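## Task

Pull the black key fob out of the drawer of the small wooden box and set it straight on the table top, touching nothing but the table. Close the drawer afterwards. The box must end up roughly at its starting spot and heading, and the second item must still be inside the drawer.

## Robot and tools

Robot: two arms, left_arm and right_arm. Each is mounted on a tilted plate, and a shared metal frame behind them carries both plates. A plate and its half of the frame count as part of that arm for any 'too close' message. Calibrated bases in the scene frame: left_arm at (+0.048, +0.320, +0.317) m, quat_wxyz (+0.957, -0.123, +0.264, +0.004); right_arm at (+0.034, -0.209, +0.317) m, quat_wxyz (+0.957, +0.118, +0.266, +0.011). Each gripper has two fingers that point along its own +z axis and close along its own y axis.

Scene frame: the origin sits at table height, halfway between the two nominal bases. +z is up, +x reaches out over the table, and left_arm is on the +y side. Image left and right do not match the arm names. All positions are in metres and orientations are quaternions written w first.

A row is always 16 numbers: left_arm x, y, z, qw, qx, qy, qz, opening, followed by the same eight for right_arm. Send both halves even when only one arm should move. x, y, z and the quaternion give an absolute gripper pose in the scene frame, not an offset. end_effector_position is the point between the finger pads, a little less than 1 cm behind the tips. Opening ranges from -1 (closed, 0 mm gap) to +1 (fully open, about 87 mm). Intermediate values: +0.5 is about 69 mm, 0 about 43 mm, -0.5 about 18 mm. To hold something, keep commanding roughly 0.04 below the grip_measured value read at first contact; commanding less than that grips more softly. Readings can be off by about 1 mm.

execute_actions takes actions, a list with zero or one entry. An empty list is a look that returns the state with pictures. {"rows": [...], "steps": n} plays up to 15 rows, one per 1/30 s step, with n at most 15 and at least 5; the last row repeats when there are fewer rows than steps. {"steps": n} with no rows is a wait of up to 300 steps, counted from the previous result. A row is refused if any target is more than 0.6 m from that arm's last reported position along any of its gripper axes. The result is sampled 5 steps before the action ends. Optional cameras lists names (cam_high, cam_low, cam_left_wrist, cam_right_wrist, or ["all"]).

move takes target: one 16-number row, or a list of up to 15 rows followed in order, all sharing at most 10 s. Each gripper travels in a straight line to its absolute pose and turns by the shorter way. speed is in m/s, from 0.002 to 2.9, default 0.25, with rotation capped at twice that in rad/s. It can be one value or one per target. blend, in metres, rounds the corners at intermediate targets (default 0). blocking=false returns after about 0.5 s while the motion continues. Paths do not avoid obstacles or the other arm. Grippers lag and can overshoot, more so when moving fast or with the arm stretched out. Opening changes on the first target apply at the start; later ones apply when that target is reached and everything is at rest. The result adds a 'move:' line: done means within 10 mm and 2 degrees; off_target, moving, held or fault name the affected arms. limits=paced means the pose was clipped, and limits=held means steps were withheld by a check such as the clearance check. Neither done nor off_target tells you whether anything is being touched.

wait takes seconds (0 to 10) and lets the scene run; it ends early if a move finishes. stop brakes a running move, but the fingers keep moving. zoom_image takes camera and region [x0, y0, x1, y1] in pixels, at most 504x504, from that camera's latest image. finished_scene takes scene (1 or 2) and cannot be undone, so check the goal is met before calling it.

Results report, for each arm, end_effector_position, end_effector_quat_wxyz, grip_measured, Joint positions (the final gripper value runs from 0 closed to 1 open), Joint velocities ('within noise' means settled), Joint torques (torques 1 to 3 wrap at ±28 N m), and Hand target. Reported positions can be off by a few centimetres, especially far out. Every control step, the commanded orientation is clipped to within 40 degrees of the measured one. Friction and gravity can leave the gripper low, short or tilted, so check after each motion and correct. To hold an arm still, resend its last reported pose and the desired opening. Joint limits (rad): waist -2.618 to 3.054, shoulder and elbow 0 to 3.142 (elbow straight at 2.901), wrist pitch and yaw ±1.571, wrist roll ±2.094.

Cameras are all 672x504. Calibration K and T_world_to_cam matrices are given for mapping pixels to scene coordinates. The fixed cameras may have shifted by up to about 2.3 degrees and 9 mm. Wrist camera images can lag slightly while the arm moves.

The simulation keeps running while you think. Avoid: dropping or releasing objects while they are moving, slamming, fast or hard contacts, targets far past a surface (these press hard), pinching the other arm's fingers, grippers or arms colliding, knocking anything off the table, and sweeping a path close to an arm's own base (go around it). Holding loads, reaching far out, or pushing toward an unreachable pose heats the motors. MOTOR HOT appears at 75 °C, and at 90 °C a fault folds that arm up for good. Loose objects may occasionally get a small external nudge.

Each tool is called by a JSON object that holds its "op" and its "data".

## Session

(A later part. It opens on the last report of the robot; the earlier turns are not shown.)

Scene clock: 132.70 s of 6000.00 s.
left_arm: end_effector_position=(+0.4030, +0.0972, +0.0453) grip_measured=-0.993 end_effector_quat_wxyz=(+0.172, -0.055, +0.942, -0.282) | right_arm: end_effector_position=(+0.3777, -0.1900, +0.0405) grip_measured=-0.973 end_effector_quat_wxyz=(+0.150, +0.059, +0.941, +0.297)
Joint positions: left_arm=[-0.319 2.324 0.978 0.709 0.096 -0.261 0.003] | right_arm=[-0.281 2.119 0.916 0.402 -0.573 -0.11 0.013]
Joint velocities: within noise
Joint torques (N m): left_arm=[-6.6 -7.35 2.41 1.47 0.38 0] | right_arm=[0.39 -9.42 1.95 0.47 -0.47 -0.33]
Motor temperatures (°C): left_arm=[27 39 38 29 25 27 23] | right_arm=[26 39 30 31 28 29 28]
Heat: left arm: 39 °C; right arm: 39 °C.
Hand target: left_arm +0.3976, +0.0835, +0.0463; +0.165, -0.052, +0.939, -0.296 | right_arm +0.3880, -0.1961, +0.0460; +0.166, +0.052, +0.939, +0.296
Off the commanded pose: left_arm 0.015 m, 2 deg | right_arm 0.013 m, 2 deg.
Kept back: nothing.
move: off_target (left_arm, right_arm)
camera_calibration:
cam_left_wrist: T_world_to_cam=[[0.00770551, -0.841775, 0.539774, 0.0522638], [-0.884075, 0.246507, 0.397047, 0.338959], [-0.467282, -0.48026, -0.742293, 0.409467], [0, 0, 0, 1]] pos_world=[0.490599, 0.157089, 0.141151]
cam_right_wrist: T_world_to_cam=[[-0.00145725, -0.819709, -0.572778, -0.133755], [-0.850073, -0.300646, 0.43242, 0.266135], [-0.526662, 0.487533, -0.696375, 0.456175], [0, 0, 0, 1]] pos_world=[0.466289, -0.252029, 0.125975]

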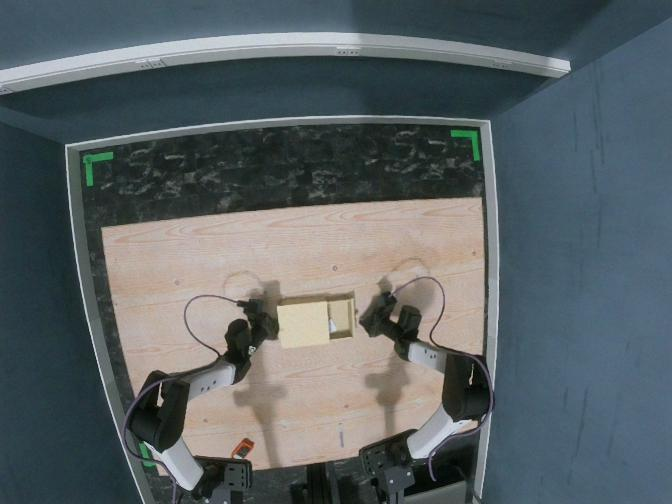

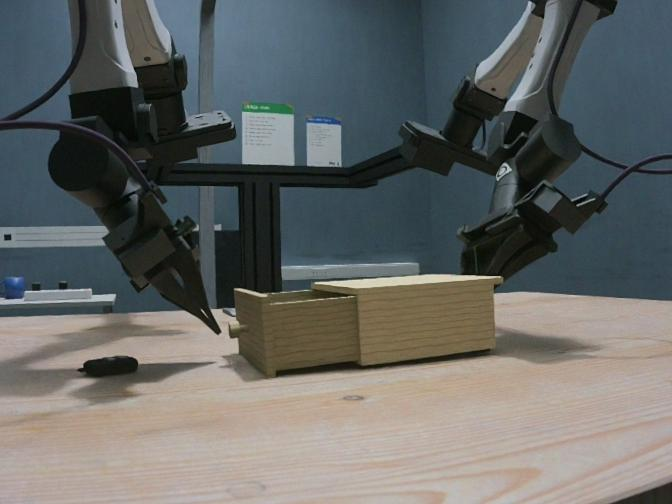

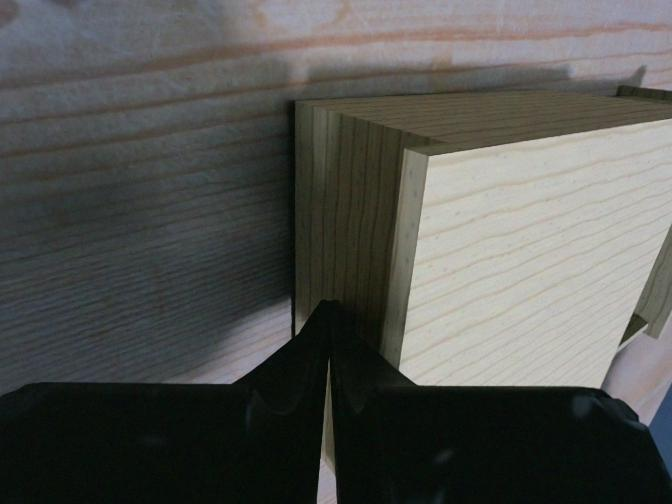

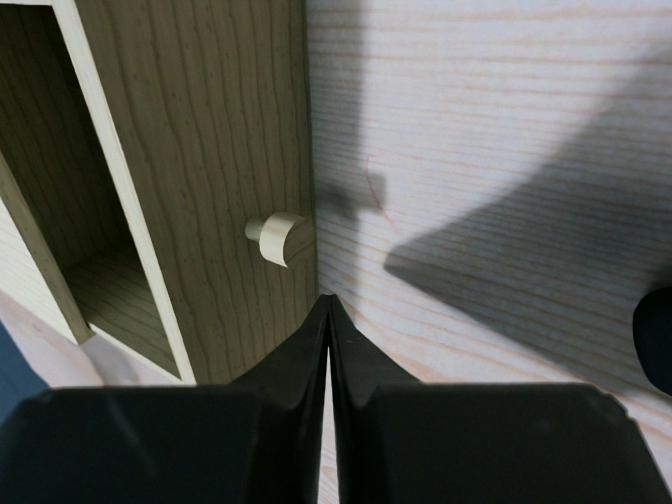

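{"op": "move", "data": {"target": [0.398, 0.083, 0.046, 0.1656, -0.0522, 0.9392, -0.2961, -1, 0.388, -0.115, 0.048, 0.1656, 0.0522, 0.9392, 0.2961, -1], "speed": 0.05}}

{"op": "zoom_image", "data": {"camera": "cam_high", "region": [260, 270, 380, 360]}}

Scene clock: 135.07 s of 6000.00 s.
left_arm: end_effector_position=(+0.4030, +0.0978, +0.0444) grip_measured=-0.993 end_effector_quat_wxyz=(+0.172, -0.056, +0.943, -0.280) | right_arm: end_effector_position=(+0.3869, -0.1373, +0.0438) grip_measured=-0.973 end_effector_quat_wxyz=(+0.160, +0.056, +0.950, +0.263)
Joint positions: left_arm=[-0.319 2.326 0.98 0.709 0.09 -0.263 0.003] | right_arm=[-0.097 2.119 0.864 0.543 -0.372 0.02 0.013]
Joint velocities: within noise
Joint torques (N m): left_arm=[-6.58 -7.57 2.37 1.48 0.43 0.02] | right_arm=[5.56 -6.26 0.84 1.07 -0.82 0.06]
Motor temperatures (°C): left_arm=[27 39 37 30 25 27 23] | right_arm=[26 39 30 31 28 29 28]
Heat: left arm: 39 °C; right arm: 39 °C.
Hand target: left_arm +0.3977, +0.0835, +0.0463; +0.165, -0.052, +0.939, -0.296 | right_arm +0.3874, -0.1156, +0.0487; +0.164, +0.052, +0.940, +0.296
Off the commanded pose: left_arm 0.016 m, 2 deg | right_arm 0.023 m, 4 deg.
Kept back: nothing.
move: off_target (left_arm, right_arm)
camera_calibration:
cam_left_wrist: T_world_to_cam=[[0.0112701, -0.844323, 0.535716, 0.0522837], [-0.884379, 0.241598, 0.39938, 0.339717], [-0.466634, -0.478277, -0.743979, 0.40879], [0, 0, 0, 1]] pos_world=[0.490605, 0.157584, 0.140446]
cam_right_wrist: T_world_to_cam=[[-0.00268277, -0.858168, -0.513362, -0.0961003], [-0.858516, -0.261266, 0.441236, 0.296618], [-0.512779, 0.441913, -0.736051, 0.427754], [0, 0, 0, 1]] pos_world=[0.473736, -0.194004, 0.134636]

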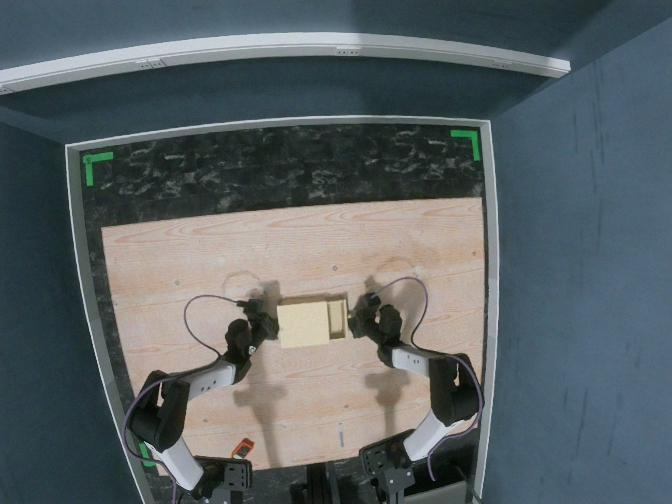

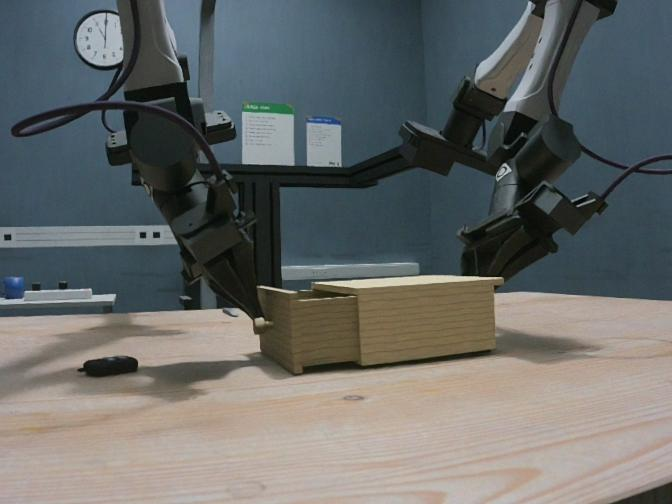

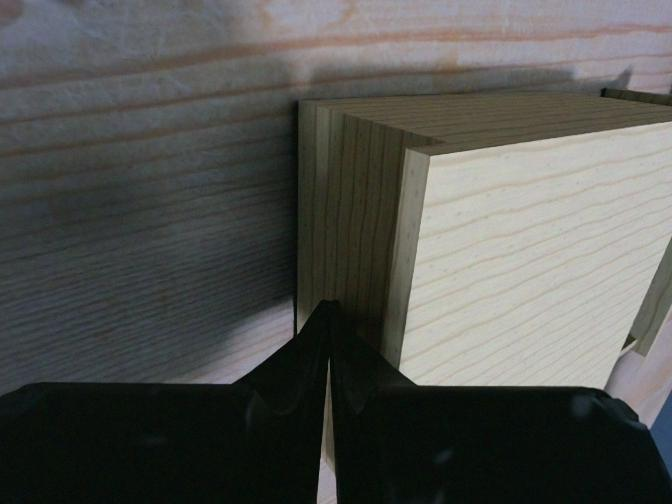

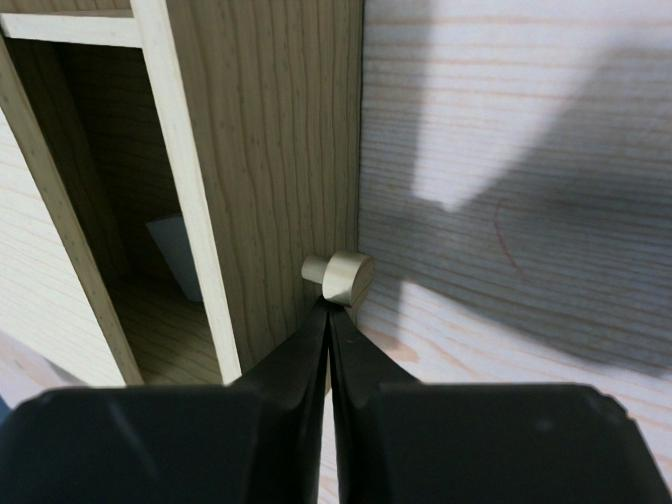

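Scaled by 4.200 from the camera's 672x504 image, which has a finer 960x720 frame.

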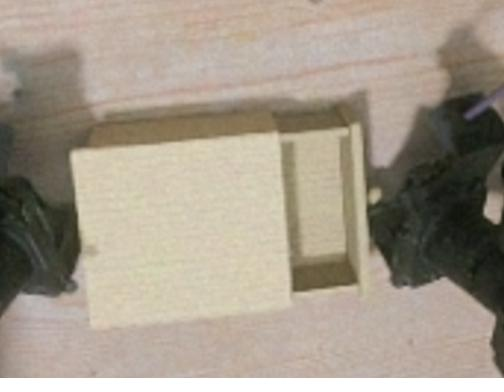

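{"op": "move", "data": {"target": [0.398, 0.083, 0.046, 0.1656, -0.0522, 0.9392, -0.2961, -1, 0.386, -0.075, 0.048, 0.1656, 0.0522, 0.9392, 0.2961, -1], "speed": 0.05}}

{"op": "zoom_image", "data": {"camera": "cam_high", "region": [260, 270, 380, 360]}}

Scene clock: 136.50 s of 6000.00 s.
left_arm: end_effector_position=(+0.4030, +0.0979, +0.0443) grip_measured=-0.993 end_effector_quat_wxyz=(+0.172, -0.056, +0.943, -0.279) | right_arm: end_effector_position=(+0.3864, -0.1043, +0.0424) grip_measured=-0.973 end_effector_quat_wxyz=(+0.163, +0.059, +0.952, +0.253)
Joint positions: left_arm=[-0.319 2.326 0.98 0.709 0.089 -0.263 0.003] | right_arm=[0.005 2.153 0.856 0.613 -0.273 0.091 0.013]
Joint velocities: within noise
Joint torques (N m): left_arm=[-6.52 -7.5 2.32 1.47 0.43 0.03] | right_arm=[6.99 -5.55 1.37 1.11 -0.92 0.12]
Motor temperatures (°C): left_arm=[27 40 37 30 25 27 23] | right_arm=[26 38 30 31 28 29 28]
Heat: left arm: 40 °C; right arm: 38 °C.
Hand target: left_arm +0.3977, +0.0835, +0.0463; +0.165, -0.052, +0.939, -0.296 | right_arm +0.3851, -0.0762, +0.0492; +0.164, +0.051, +0.940, +0.296
Off the commanded pose: left_arm 0.016 m, 2 deg | right_arm 0.030 m, 5 deg.
Kept back: nothing.
move: off_target (left_arm, right_arm)
camera_calibration:
cam_left_wrist: T_world_to_cam=[[0.011563, -0.844657, 0.535183, 0.0523207], [-0.884433, 0.24107, 0.39958, 0.339839], [-0.466525, -0.477954, -0.744255, 0.408649], [0, 0, 0, 1]] pos_world=[0.490605, 0.157583, 0.140345]
cam_right_wrist: T_world_to_cam=[[-0.00961731, -0.868255, -0.496025, -0.0676291], [-0.86206, -0.244167, 0.444111, 0.308548], [-0.506714, 0.431874, -0.74614, 0.408968], [0, 0, 0, 1]] pos_world=[0.472566, -0.160005, 0.134573]

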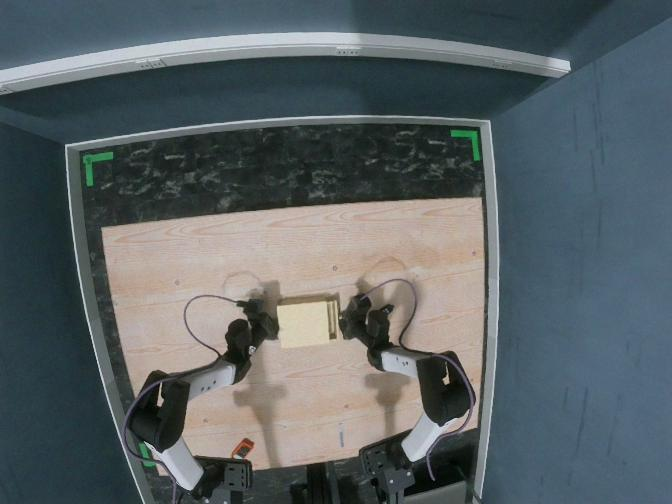

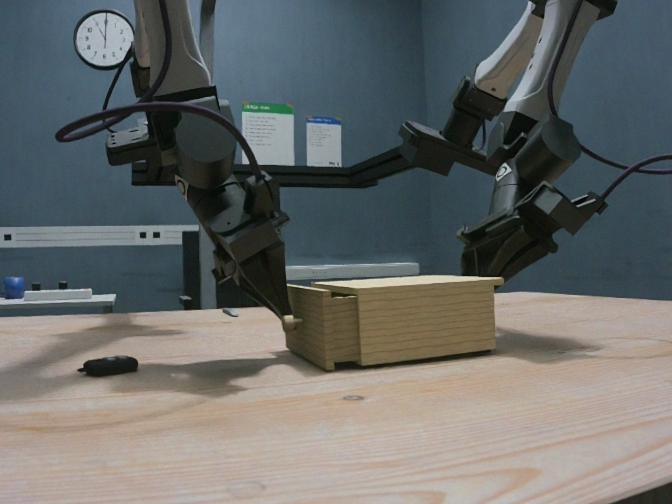

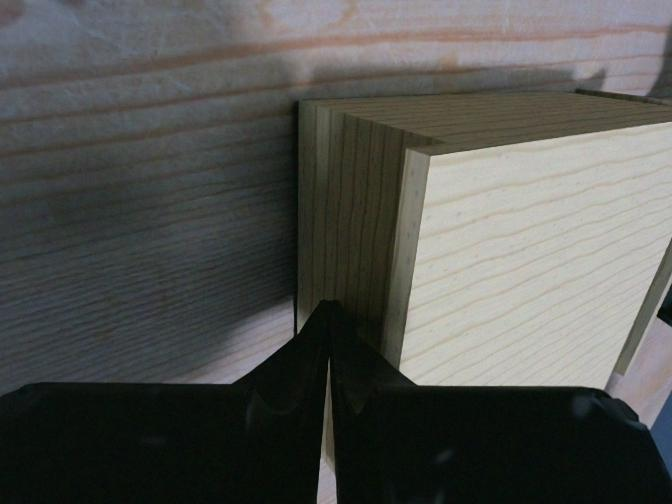

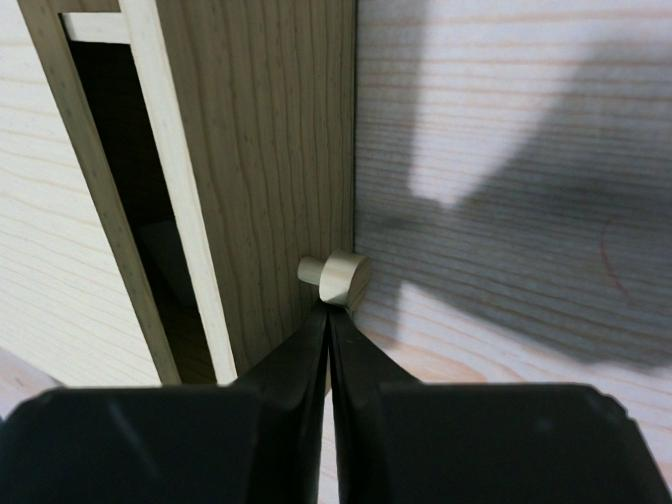

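Scaled by 4.200 from the camera's 672x504 image, which has a finer 960x720 frame.

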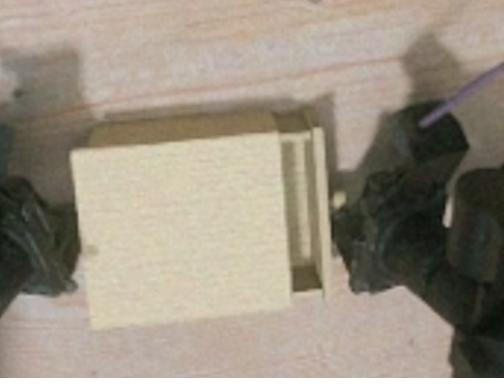

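{"op": "move", "data": {"target": [0.398, 0.083, 0.046, 0.1656, -0.0522, 0.9392, -0.2961, -1, 0.385, -0.050, 0.048, 0.1656, 0.0522, 0.9392, 0.2961, -1], "speed": 0.04}}

{"op": "zoom_image", "data": {"camera": "cam_high", "region": [260, 270, 380, 360]}}

{"op": "zoom_image", "data": {"camera": "cam_low", "region": [260, 250, 520, 390]}}

Scene clock: 137.67 s of 6000.00 s.
left_arm: end_effector_position=(+0.4032, +0.0983, +0.0440) grip_measured=-0.993 end_effector_quat_wxyz=(+0.172, -0.056, +0.943, -0.278) | right_arm: end_effector_position=(+0.3854, -0.0837, +0.0410) grip_measured=-0.973 end_effector_quat_wxyz=(+0.167, +0.060, +0.953, +0.245)
Joint positions: left_arm=[-0.319 2.326 0.98 0.709 0.086 -0.263 0.003] | right_arm=[0.07 2.181 0.856 0.658 -0.206 0.133 0.013]
Joint velocities: within noise
Joint torques (N m): left_arm=[-6.57 -7.54 2.35 1.48 0.47 0.02] | right_arm=[7.69 -5.45 2.41 1.02 -0.98 0.16]
Motor temperatures (°C): left_arm=[28 40 37 30 25 27 23] | right_arm=[26 38 30 31 28 29 28]
Heat: left arm: 40 °C; right arm: 38 °C.
Hand target: left_arm +0.3977, +0.0835, +0.0463; +0.165, -0.052, +0.939, -0.296 | right_arm +0.3836, -0.0515, +0.0495; +0.164, +0.052, +0.940, +0.295
Off the commanded pose: left_arm 0.016 m, 2 deg | right_arm 0.034 m, 6 deg.
Kept back: nothing.
move: off_target (left_arm, right_arm)
camera_calibration:
cam_left_wrist: T_world_to_cam=[[0.0125612, -0.846104, 0.53287, 0.0526891], [-0.884786, 0.238859, 0.400124, 0.340256], [-0.465827, -0.476502, -0.745621, 0.408336], [0, 0, 0, 1]] pos_world=[0.490606, 0.15788, 0.140243]
cam_right_wrist: T_world_to_cam=[[-0.0134815, -0.87555, -0.482939, -0.049963], [-0.866018, -0.231208, 0.443347, 0.315883], [-0.499832, 0.42421, -0.755125, 0.39555], [0, 0, 0, 1]] pos_world=[0.470595, -0.138507, 0.134515]

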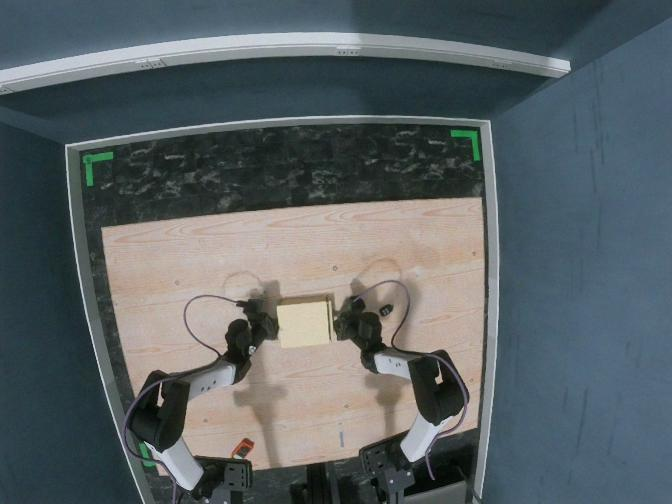

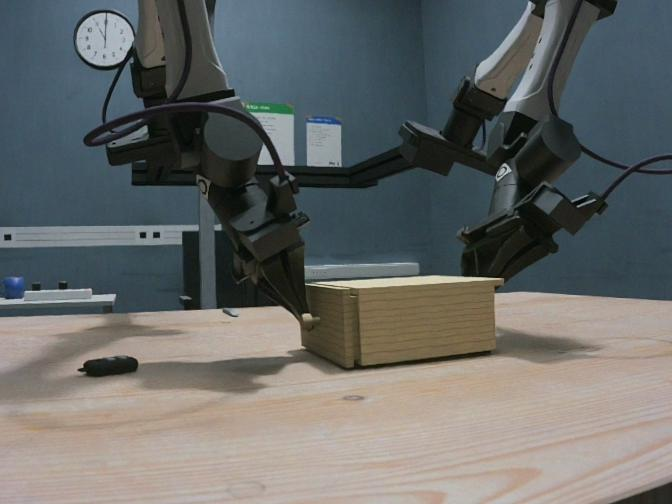

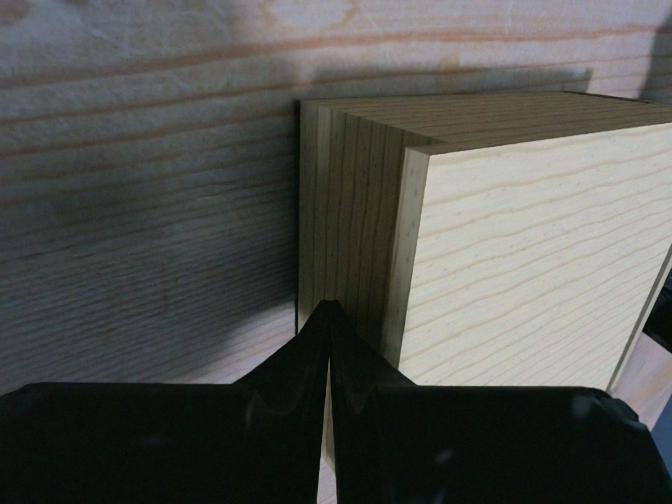

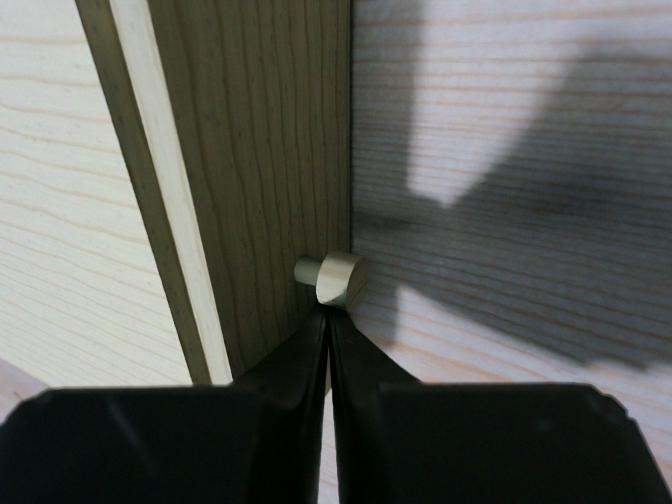

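Scaled by 4.200 from the camera's 672x504 image, which has a finer 960x720 frame.

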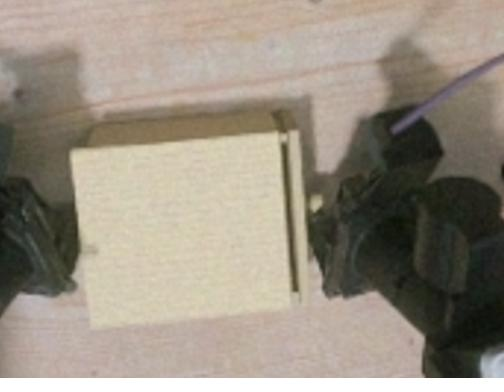

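Scaled by 1.938 from the camera's 672x504 image, which has a finer 960x720 frame.

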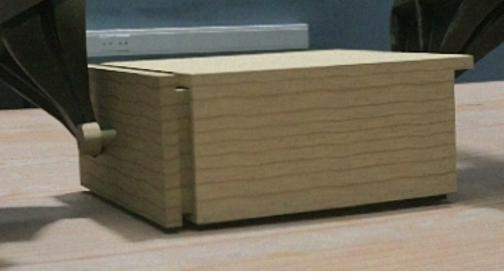

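{"op": "move", "data": {"target": [0.398, 0.083, 0.046, 0.1656, -0.0522, 0.9392, -0.2961, -1, 0.384, -0.039, 0.048, 0.1656, 0.0522, 0.9392, 0.2961, -1], "speed": 0.03}}

{"op": "zoom_image", "data": {"camera": "cam_high", "region": [260, 270, 380, 360]}}

{"op": "zoom_image", "data": {"camera": "cam_low", "region": [260, 250, 520, 390]}}

Scene clock: 138.63 s of 6000.00 s.
left_arm: end_effector_position=(+0.4033, +0.0987, +0.0438) grip_measured=-0.993 end_effector_quat_wxyz=(+0.173, -0.057, +0.944, -0.277) | right_arm: end_effector_position=(+0.3841, -0.0823, +0.0382) grip_measured=-0.974 end_effector_quat_wxyz=(+0.167, +0.063, +0.957, +0.228)
Joint positions: left_arm=[-0.319 2.326 0.98 0.709 0.084 -0.263 0.003] | right_arm=[0.089 2.189 0.856 0.665 -0.156 0.144 0.013]
Joint velocities: within noise
Joint torques (N m): left_arm=[-6.57 -7.54 2.3 1.47 0.5 0.02] | right_arm=[8.75 -5.35 2.45 1.06 -1.21 0.22]
Motor temperatures (°C): left_arm=[28 40 37 30 25 27 23] | right_arm=[26 38 30 31 28 29 28]
Heat: left arm: 40 °C; right arm: 38 °C.
Hand target: left_arm +0.3977, +0.0835, +0.0463; +0.165, -0.052, +0.939, -0.296 | right_arm +0.3819, -0.0416, +0.0502; +0.163, +0.051, +0.940, +0.295
Off the commanded pose: left_arm 0.017 m, 2 deg | right_arm 0.044 m, 8 deg.
Kept back: nothing.
move: off_target (left_arm, right_arm)
camera_calibration:
cam_left_wrist: T_world_to_cam=[[0.0135046, -0.847412, 0.530765, 0.0529793], [-0.885075, 0.236854, 0.400678, 0.340656], [-0.465253, -0.475177, -0.746824, 0.4082], [0, 0, 0, 1]] pos_world=[0.490707, 0.158177, 0.14024]
cam_right_wrist: T_world_to_cam=[[-0.0252859, -0.890799, -0.453693, -0.048016], [-0.866154, -0.207078, 0.454858, 0.318001], [-0.499137, 0.40447, -0.766333, 0.390656], [0, 0, 0, 1]] pos_world=[0.469215, -0.13493, 0.132943]

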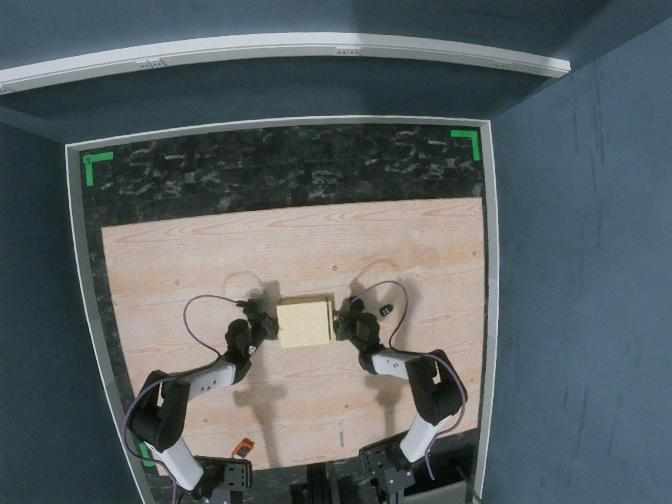

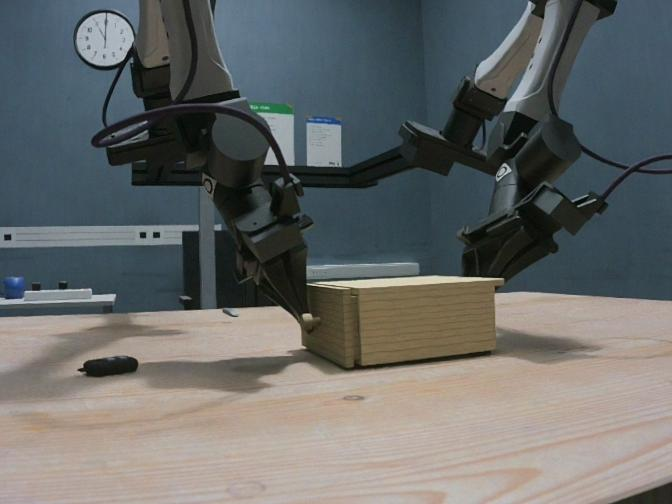

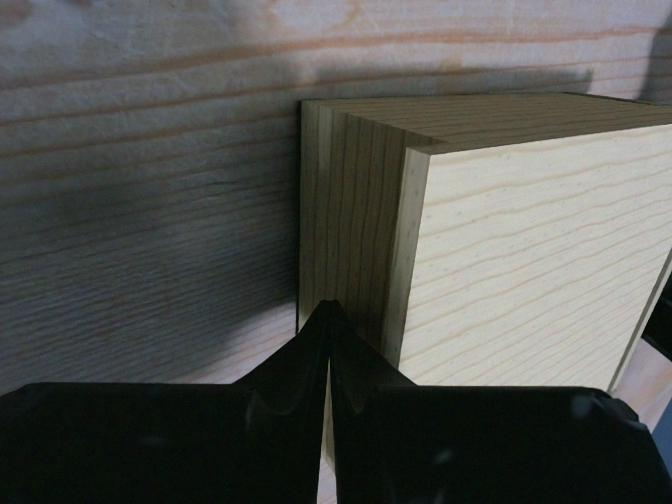

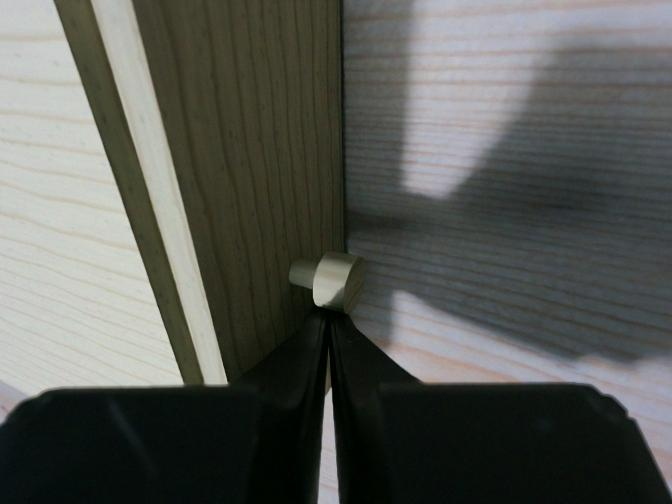

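Scaled by 4.200 from the camera's 672x504 image, which has a finer 960x720 frame.

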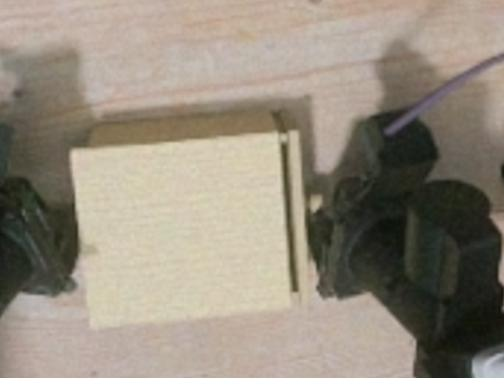

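Scaled by 1.938 from the camera's 672x504 image, which has a finer 960x720 frame.

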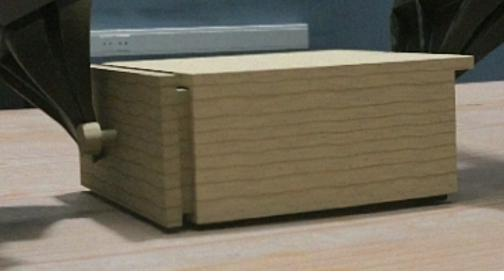

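{"op": "zoom_image", "data": {"camera": "cam_low", "region": [295, 270, 385, 375]}}

{"op": "zoom_image", "data": {"camera": "cam_right_wrist", "region": [0, 0, 400, 390]}}

{"op": "zoom_image", "data": {"camera": "cam_high", "region": [315, 290, 355, 350]}}

Scaled by 4.800 from the camera's 672x504 image, which has a finer 960x720 frame.

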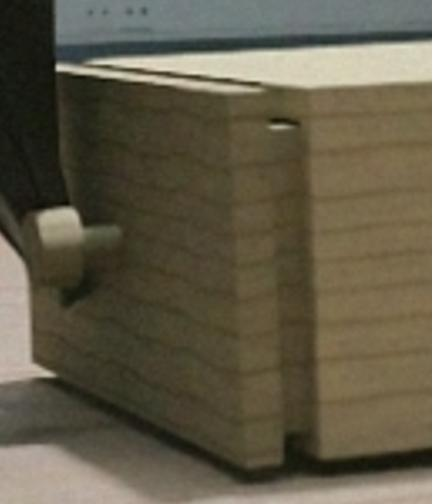

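Scaled by 1.260 from the camera's 672x504 image, which has a finer 960x720 frame.

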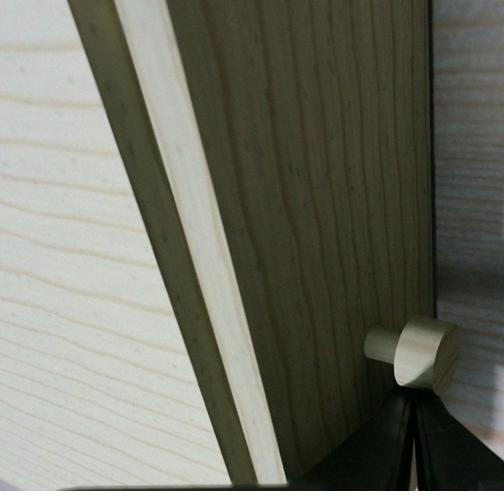

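Scaled by 8.400 from the camera's 672x504 image, which has a finer 960x720 frame.

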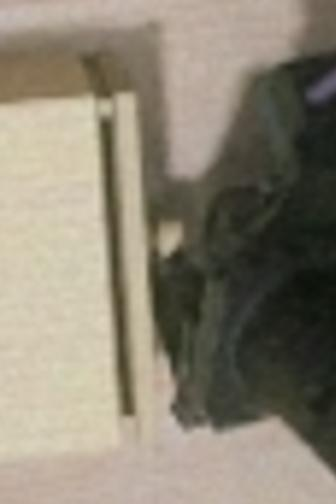

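{"op": "move", "data": {"target": [[0.398, 0.083, 0.046, 0.1656, -0.0522, 0.9392, -0.2961, -1, 0.376, -0.125, 0.048, 0.1656, 0.0522, 0.9392, 0.2961, -1], [0.398, 0.083, 0.046, 0.1656, -0.0522, 0.9392, -0.2961, -1, 0.434, -0.130, 0.048, 0.1656, 0.0522, 0.9392, 0.2961, -1]], "speed": [0.08, 0.1]}}

{"op": "zoom_image", "data": {"camera": "cam_right_wrist", "region": [0, 0, 400, 390]}}

Scene clock: 142.97 s of 6000.00 s.
left_arm: end_effector_position=(+0.4033, +0.0988, +0.0437) grip_measured=-0.993 end_effector_quat_wxyz=(+0.173, -0.057, +0.944, -0.276) | right_arm: end_effector_position=(+0.4207, -0.1272, +0.0379) grip_measured=-0.974 end_effector_quat_wxyz=(+0.148, +0.061, +0.942, +0.294)
Joint positions: left_arm=[-0.319 2.326 0.98 0.709 0.083 -0.263 0.003] | right_arm=[-0.09 2.177 1.049 0.396 -0.428 0.042 0.013]
Joint velocities: within noise
Joint torques (N m): left_arm=[-6.58 -7.54 2.26 1.49 0.49 0.01] | right_arm=[2.58 -10.65 2.65 0.6 -0.43 -0.34]
Motor temperatures (°C): left_arm=[28 41 37 30 25 27 23] | right_arm=[26 39 30 31 28 29 28]
Heat: left arm: 41 °C; right arm: 39 °C.
Hand target: left_arm +0.3977, +0.0836, +0.0463; +0.165, -0.052, +0.939, -0.296 | right_arm +0.4339, -0.1300, +0.0479; +0.166, +0.052, +0.939, +0.296
Off the commanded pose: left_arm 0.017 m, 3 deg | right_arm 0.017 m, 2 deg.
Kept back: nothing.
move: off_target (left_arm, right_arm)
camera_calibration:
cam_left_wrist: T_world_to_cam=[[0.0138018, -0.847741, 0.530231, 0.0530979], [-0.885169, 0.23628, 0.400809, 0.340792], [-0.465065, -0.474876, -0.747133, 0.408075], [0, 0, 0, 1]] pos_world=[0.490707, 0.158276, 0.14014]
cam_right_wrist: T_world_to_cam=[[-0.00731659, -0.822815, -0.568263, -0.0818054], [-0.848059, -0.296005, 0.439519, 0.322151], [-0.529851, 0.485136, -0.69563, 0.447452], [0, 0, 0, 1]] pos_world=[0.509688, -0.189027, 0.123182]

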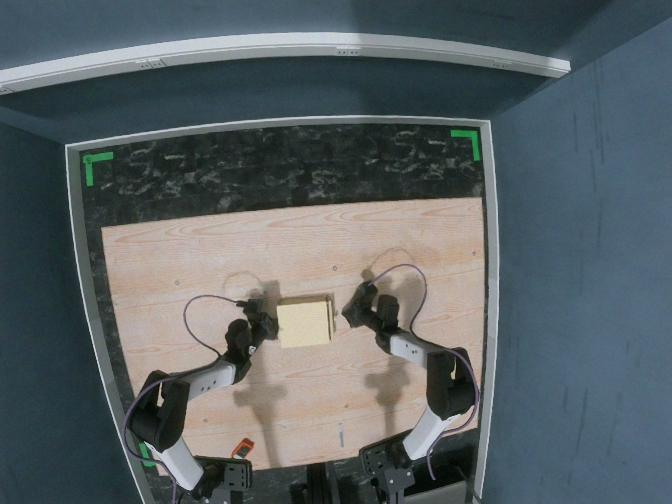

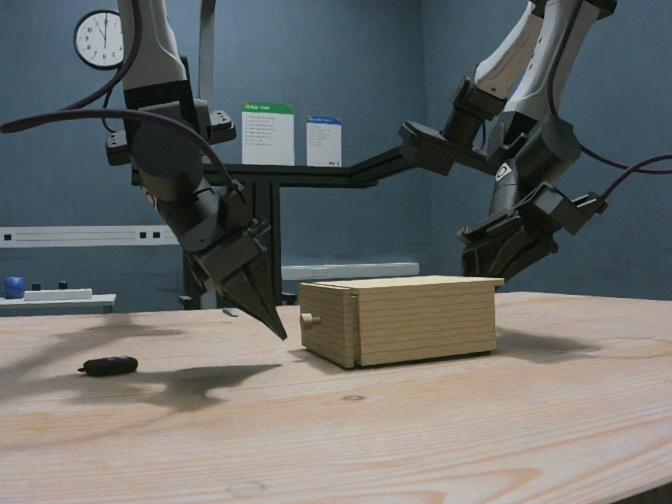

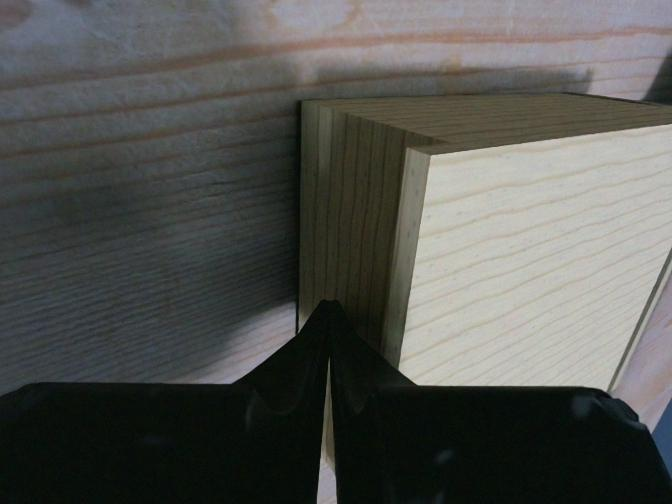

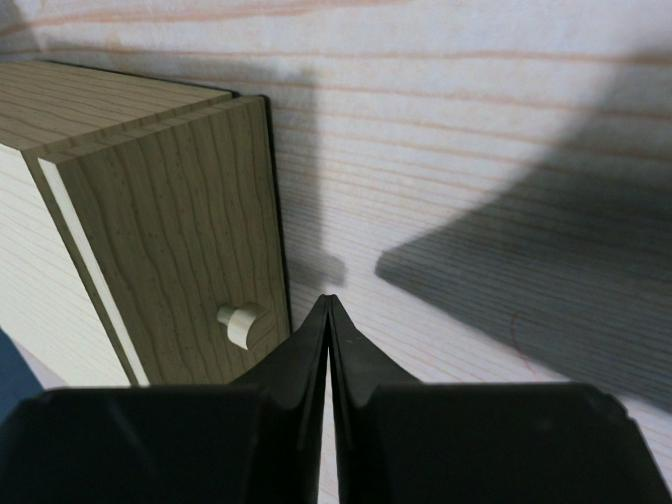

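Scaled by 1.260 from the camera's 672x504 image, which has a finer 960x720 frame.

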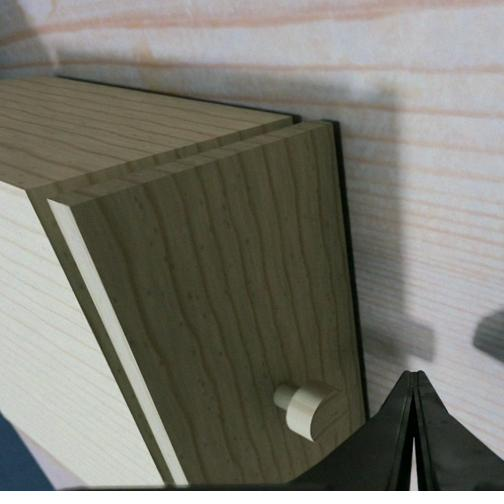

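{"op": "move", "data": {"target": [[0.398, 0.083, 0.046, 0.1656, -0.0522, 0.9392, -0.2961, -1, 0.432, -0.090, 0.046, 0.1656, 0.0522, 0.9392, 0.2961, -1], [0.398, 0.083, 0.046, 0.1656, -0.0522, 0.9392, -0.2961, -1, 0.430, -0.040, 0.043, 0.1656, 0.0522, 0.9392, 0.2961, -1]], "speed": [0.06, 0.04]}}

{"op": "zoom_image", "data": {"camera": "cam_low", "region": [295, 270, 385, 375]}}

{"op": "zoom_image", "data": {"camera": "cam_high", "region": [260, 270, 380, 360]}}

Scene clock: 145.63 s of 6000.00 s.
left_arm: end_effector_position=(+0.4033, +0.0989, +0.0437) grip_measured=-0.993 end_effector_quat_wxyz=(+0.173, -0.057, +0.944, -0.276) | right_arm: end_effector_position=(+0.4327, -0.0836, +0.0345) grip_measured=-0.974 end_effector_quat_wxyz=(+0.170, +0.064, +0.955, +0.234)
Joint positions: left_arm=[-0.319 2.326 0.98 0.709 0.082 -0.263 0.003] | right_arm=[0.073 2.21 1.054 0.496 -0.179 0.138 0.013]
Joint velocities: within noise
Joint torques (N m): left_arm=[-6.53 -7.54 2.3 1.48 0.5 0.02] | right_arm=[8.94 -6.16 3.47 1.02 -1.15 0.2]
Motor temperatures (°C): left_arm=[28 42 37 30 25 27 23] | right_arm=[27 39 30 31 28 29 28]
Heat: left arm: 42 °C; right arm: 39 °C.
Hand target: left_arm +0.3977, +0.0836, +0.0463; +0.165, -0.052, +0.939, -0.296 | right_arm +0.4280, -0.0424, +0.0450; +0.164, +0.052, +0.940, +0.295
Off the commanded pose: left_arm 0.017 m, 3 deg | right_arm 0.044 m, 7 deg.
Kept back: nothing.
move: off_target (left_arm, right_arm)
camera_calibration:
cam_left_wrist: T_world_to_cam=[[0.0140814, -0.848148, 0.529572, 0.053117], [-0.88527, 0.235653, 0.400955, 0.340921], [-0.464864, -0.47446, -0.747522, 0.407965], [0, 0, 0, 1]] pos_world=[0.490708, 0.158275, 0.140139]
cam_right_wrist: T_world_to_cam=[[-0.0233104, -0.885409, -0.464228, -0.0496468], [-0.869976, -0.210811, 0.445758, 0.363161], [-0.492543, 0.414258, -0.76537, 0.410622], [0, 0, 0, 1]] pos_world=[0.517034, -0.137503, 0.129349]

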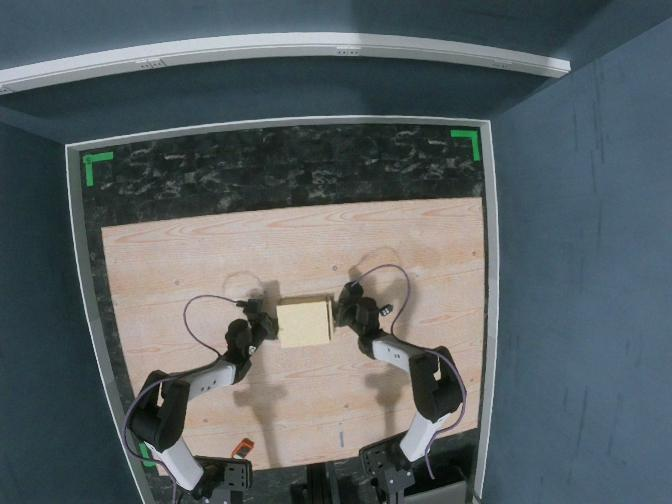

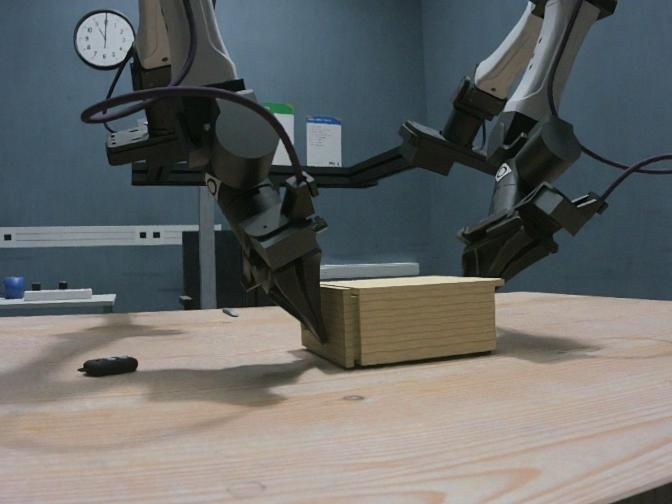

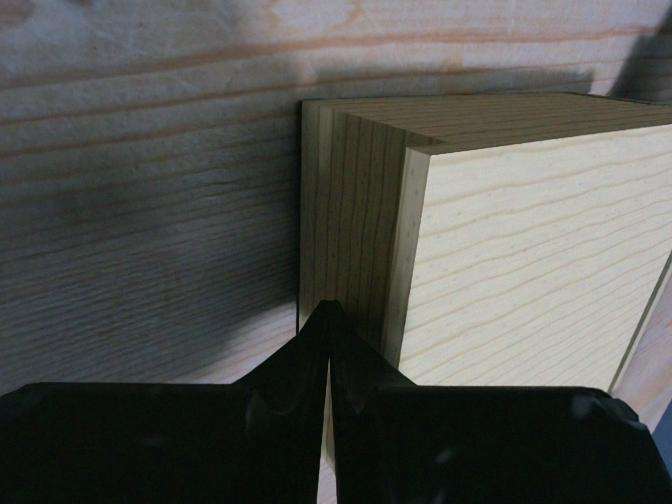

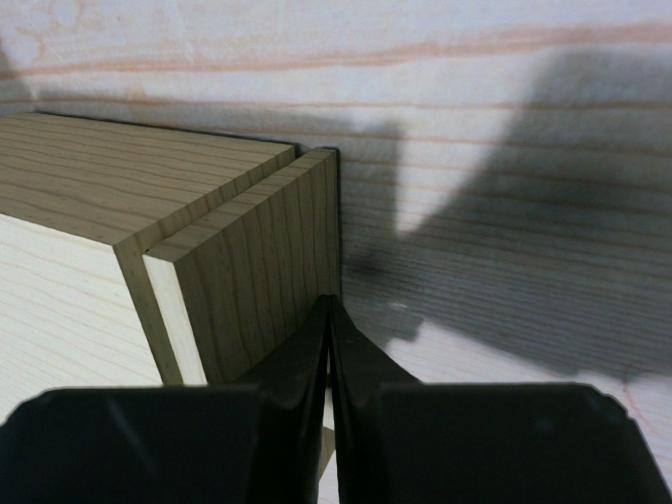

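Scaled by 4.800 from the camera's 672x504 image, which has a finer 960x720 frame.

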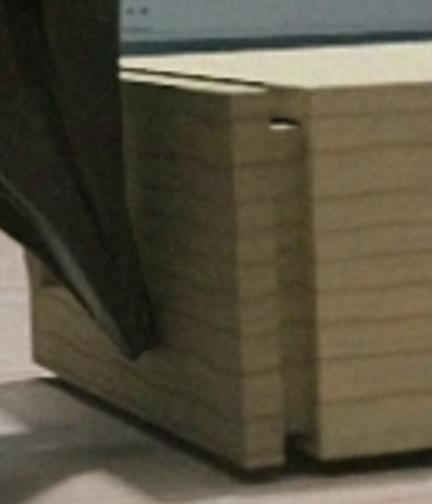

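Scaled by 4.200 from the camera's 672x504 image, which has a finer 960x720 frame.

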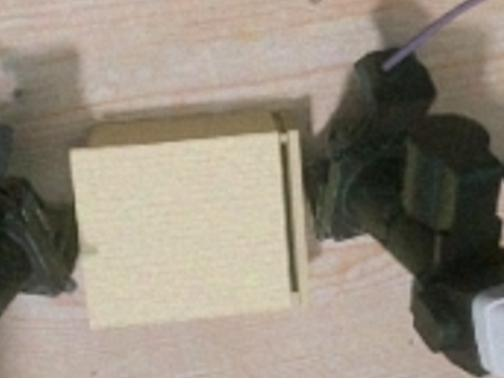

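{"op": "zoom_image", "data": {"camera": "cam_left_wrist", "region": [270, 70, 500, 390]}}

Scaled by 1.575 from the camera's 672x504 image, which has a finer 960x720 frame.

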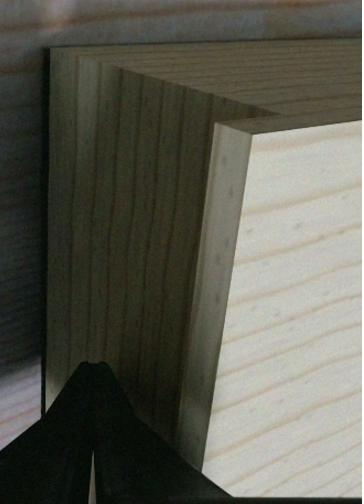

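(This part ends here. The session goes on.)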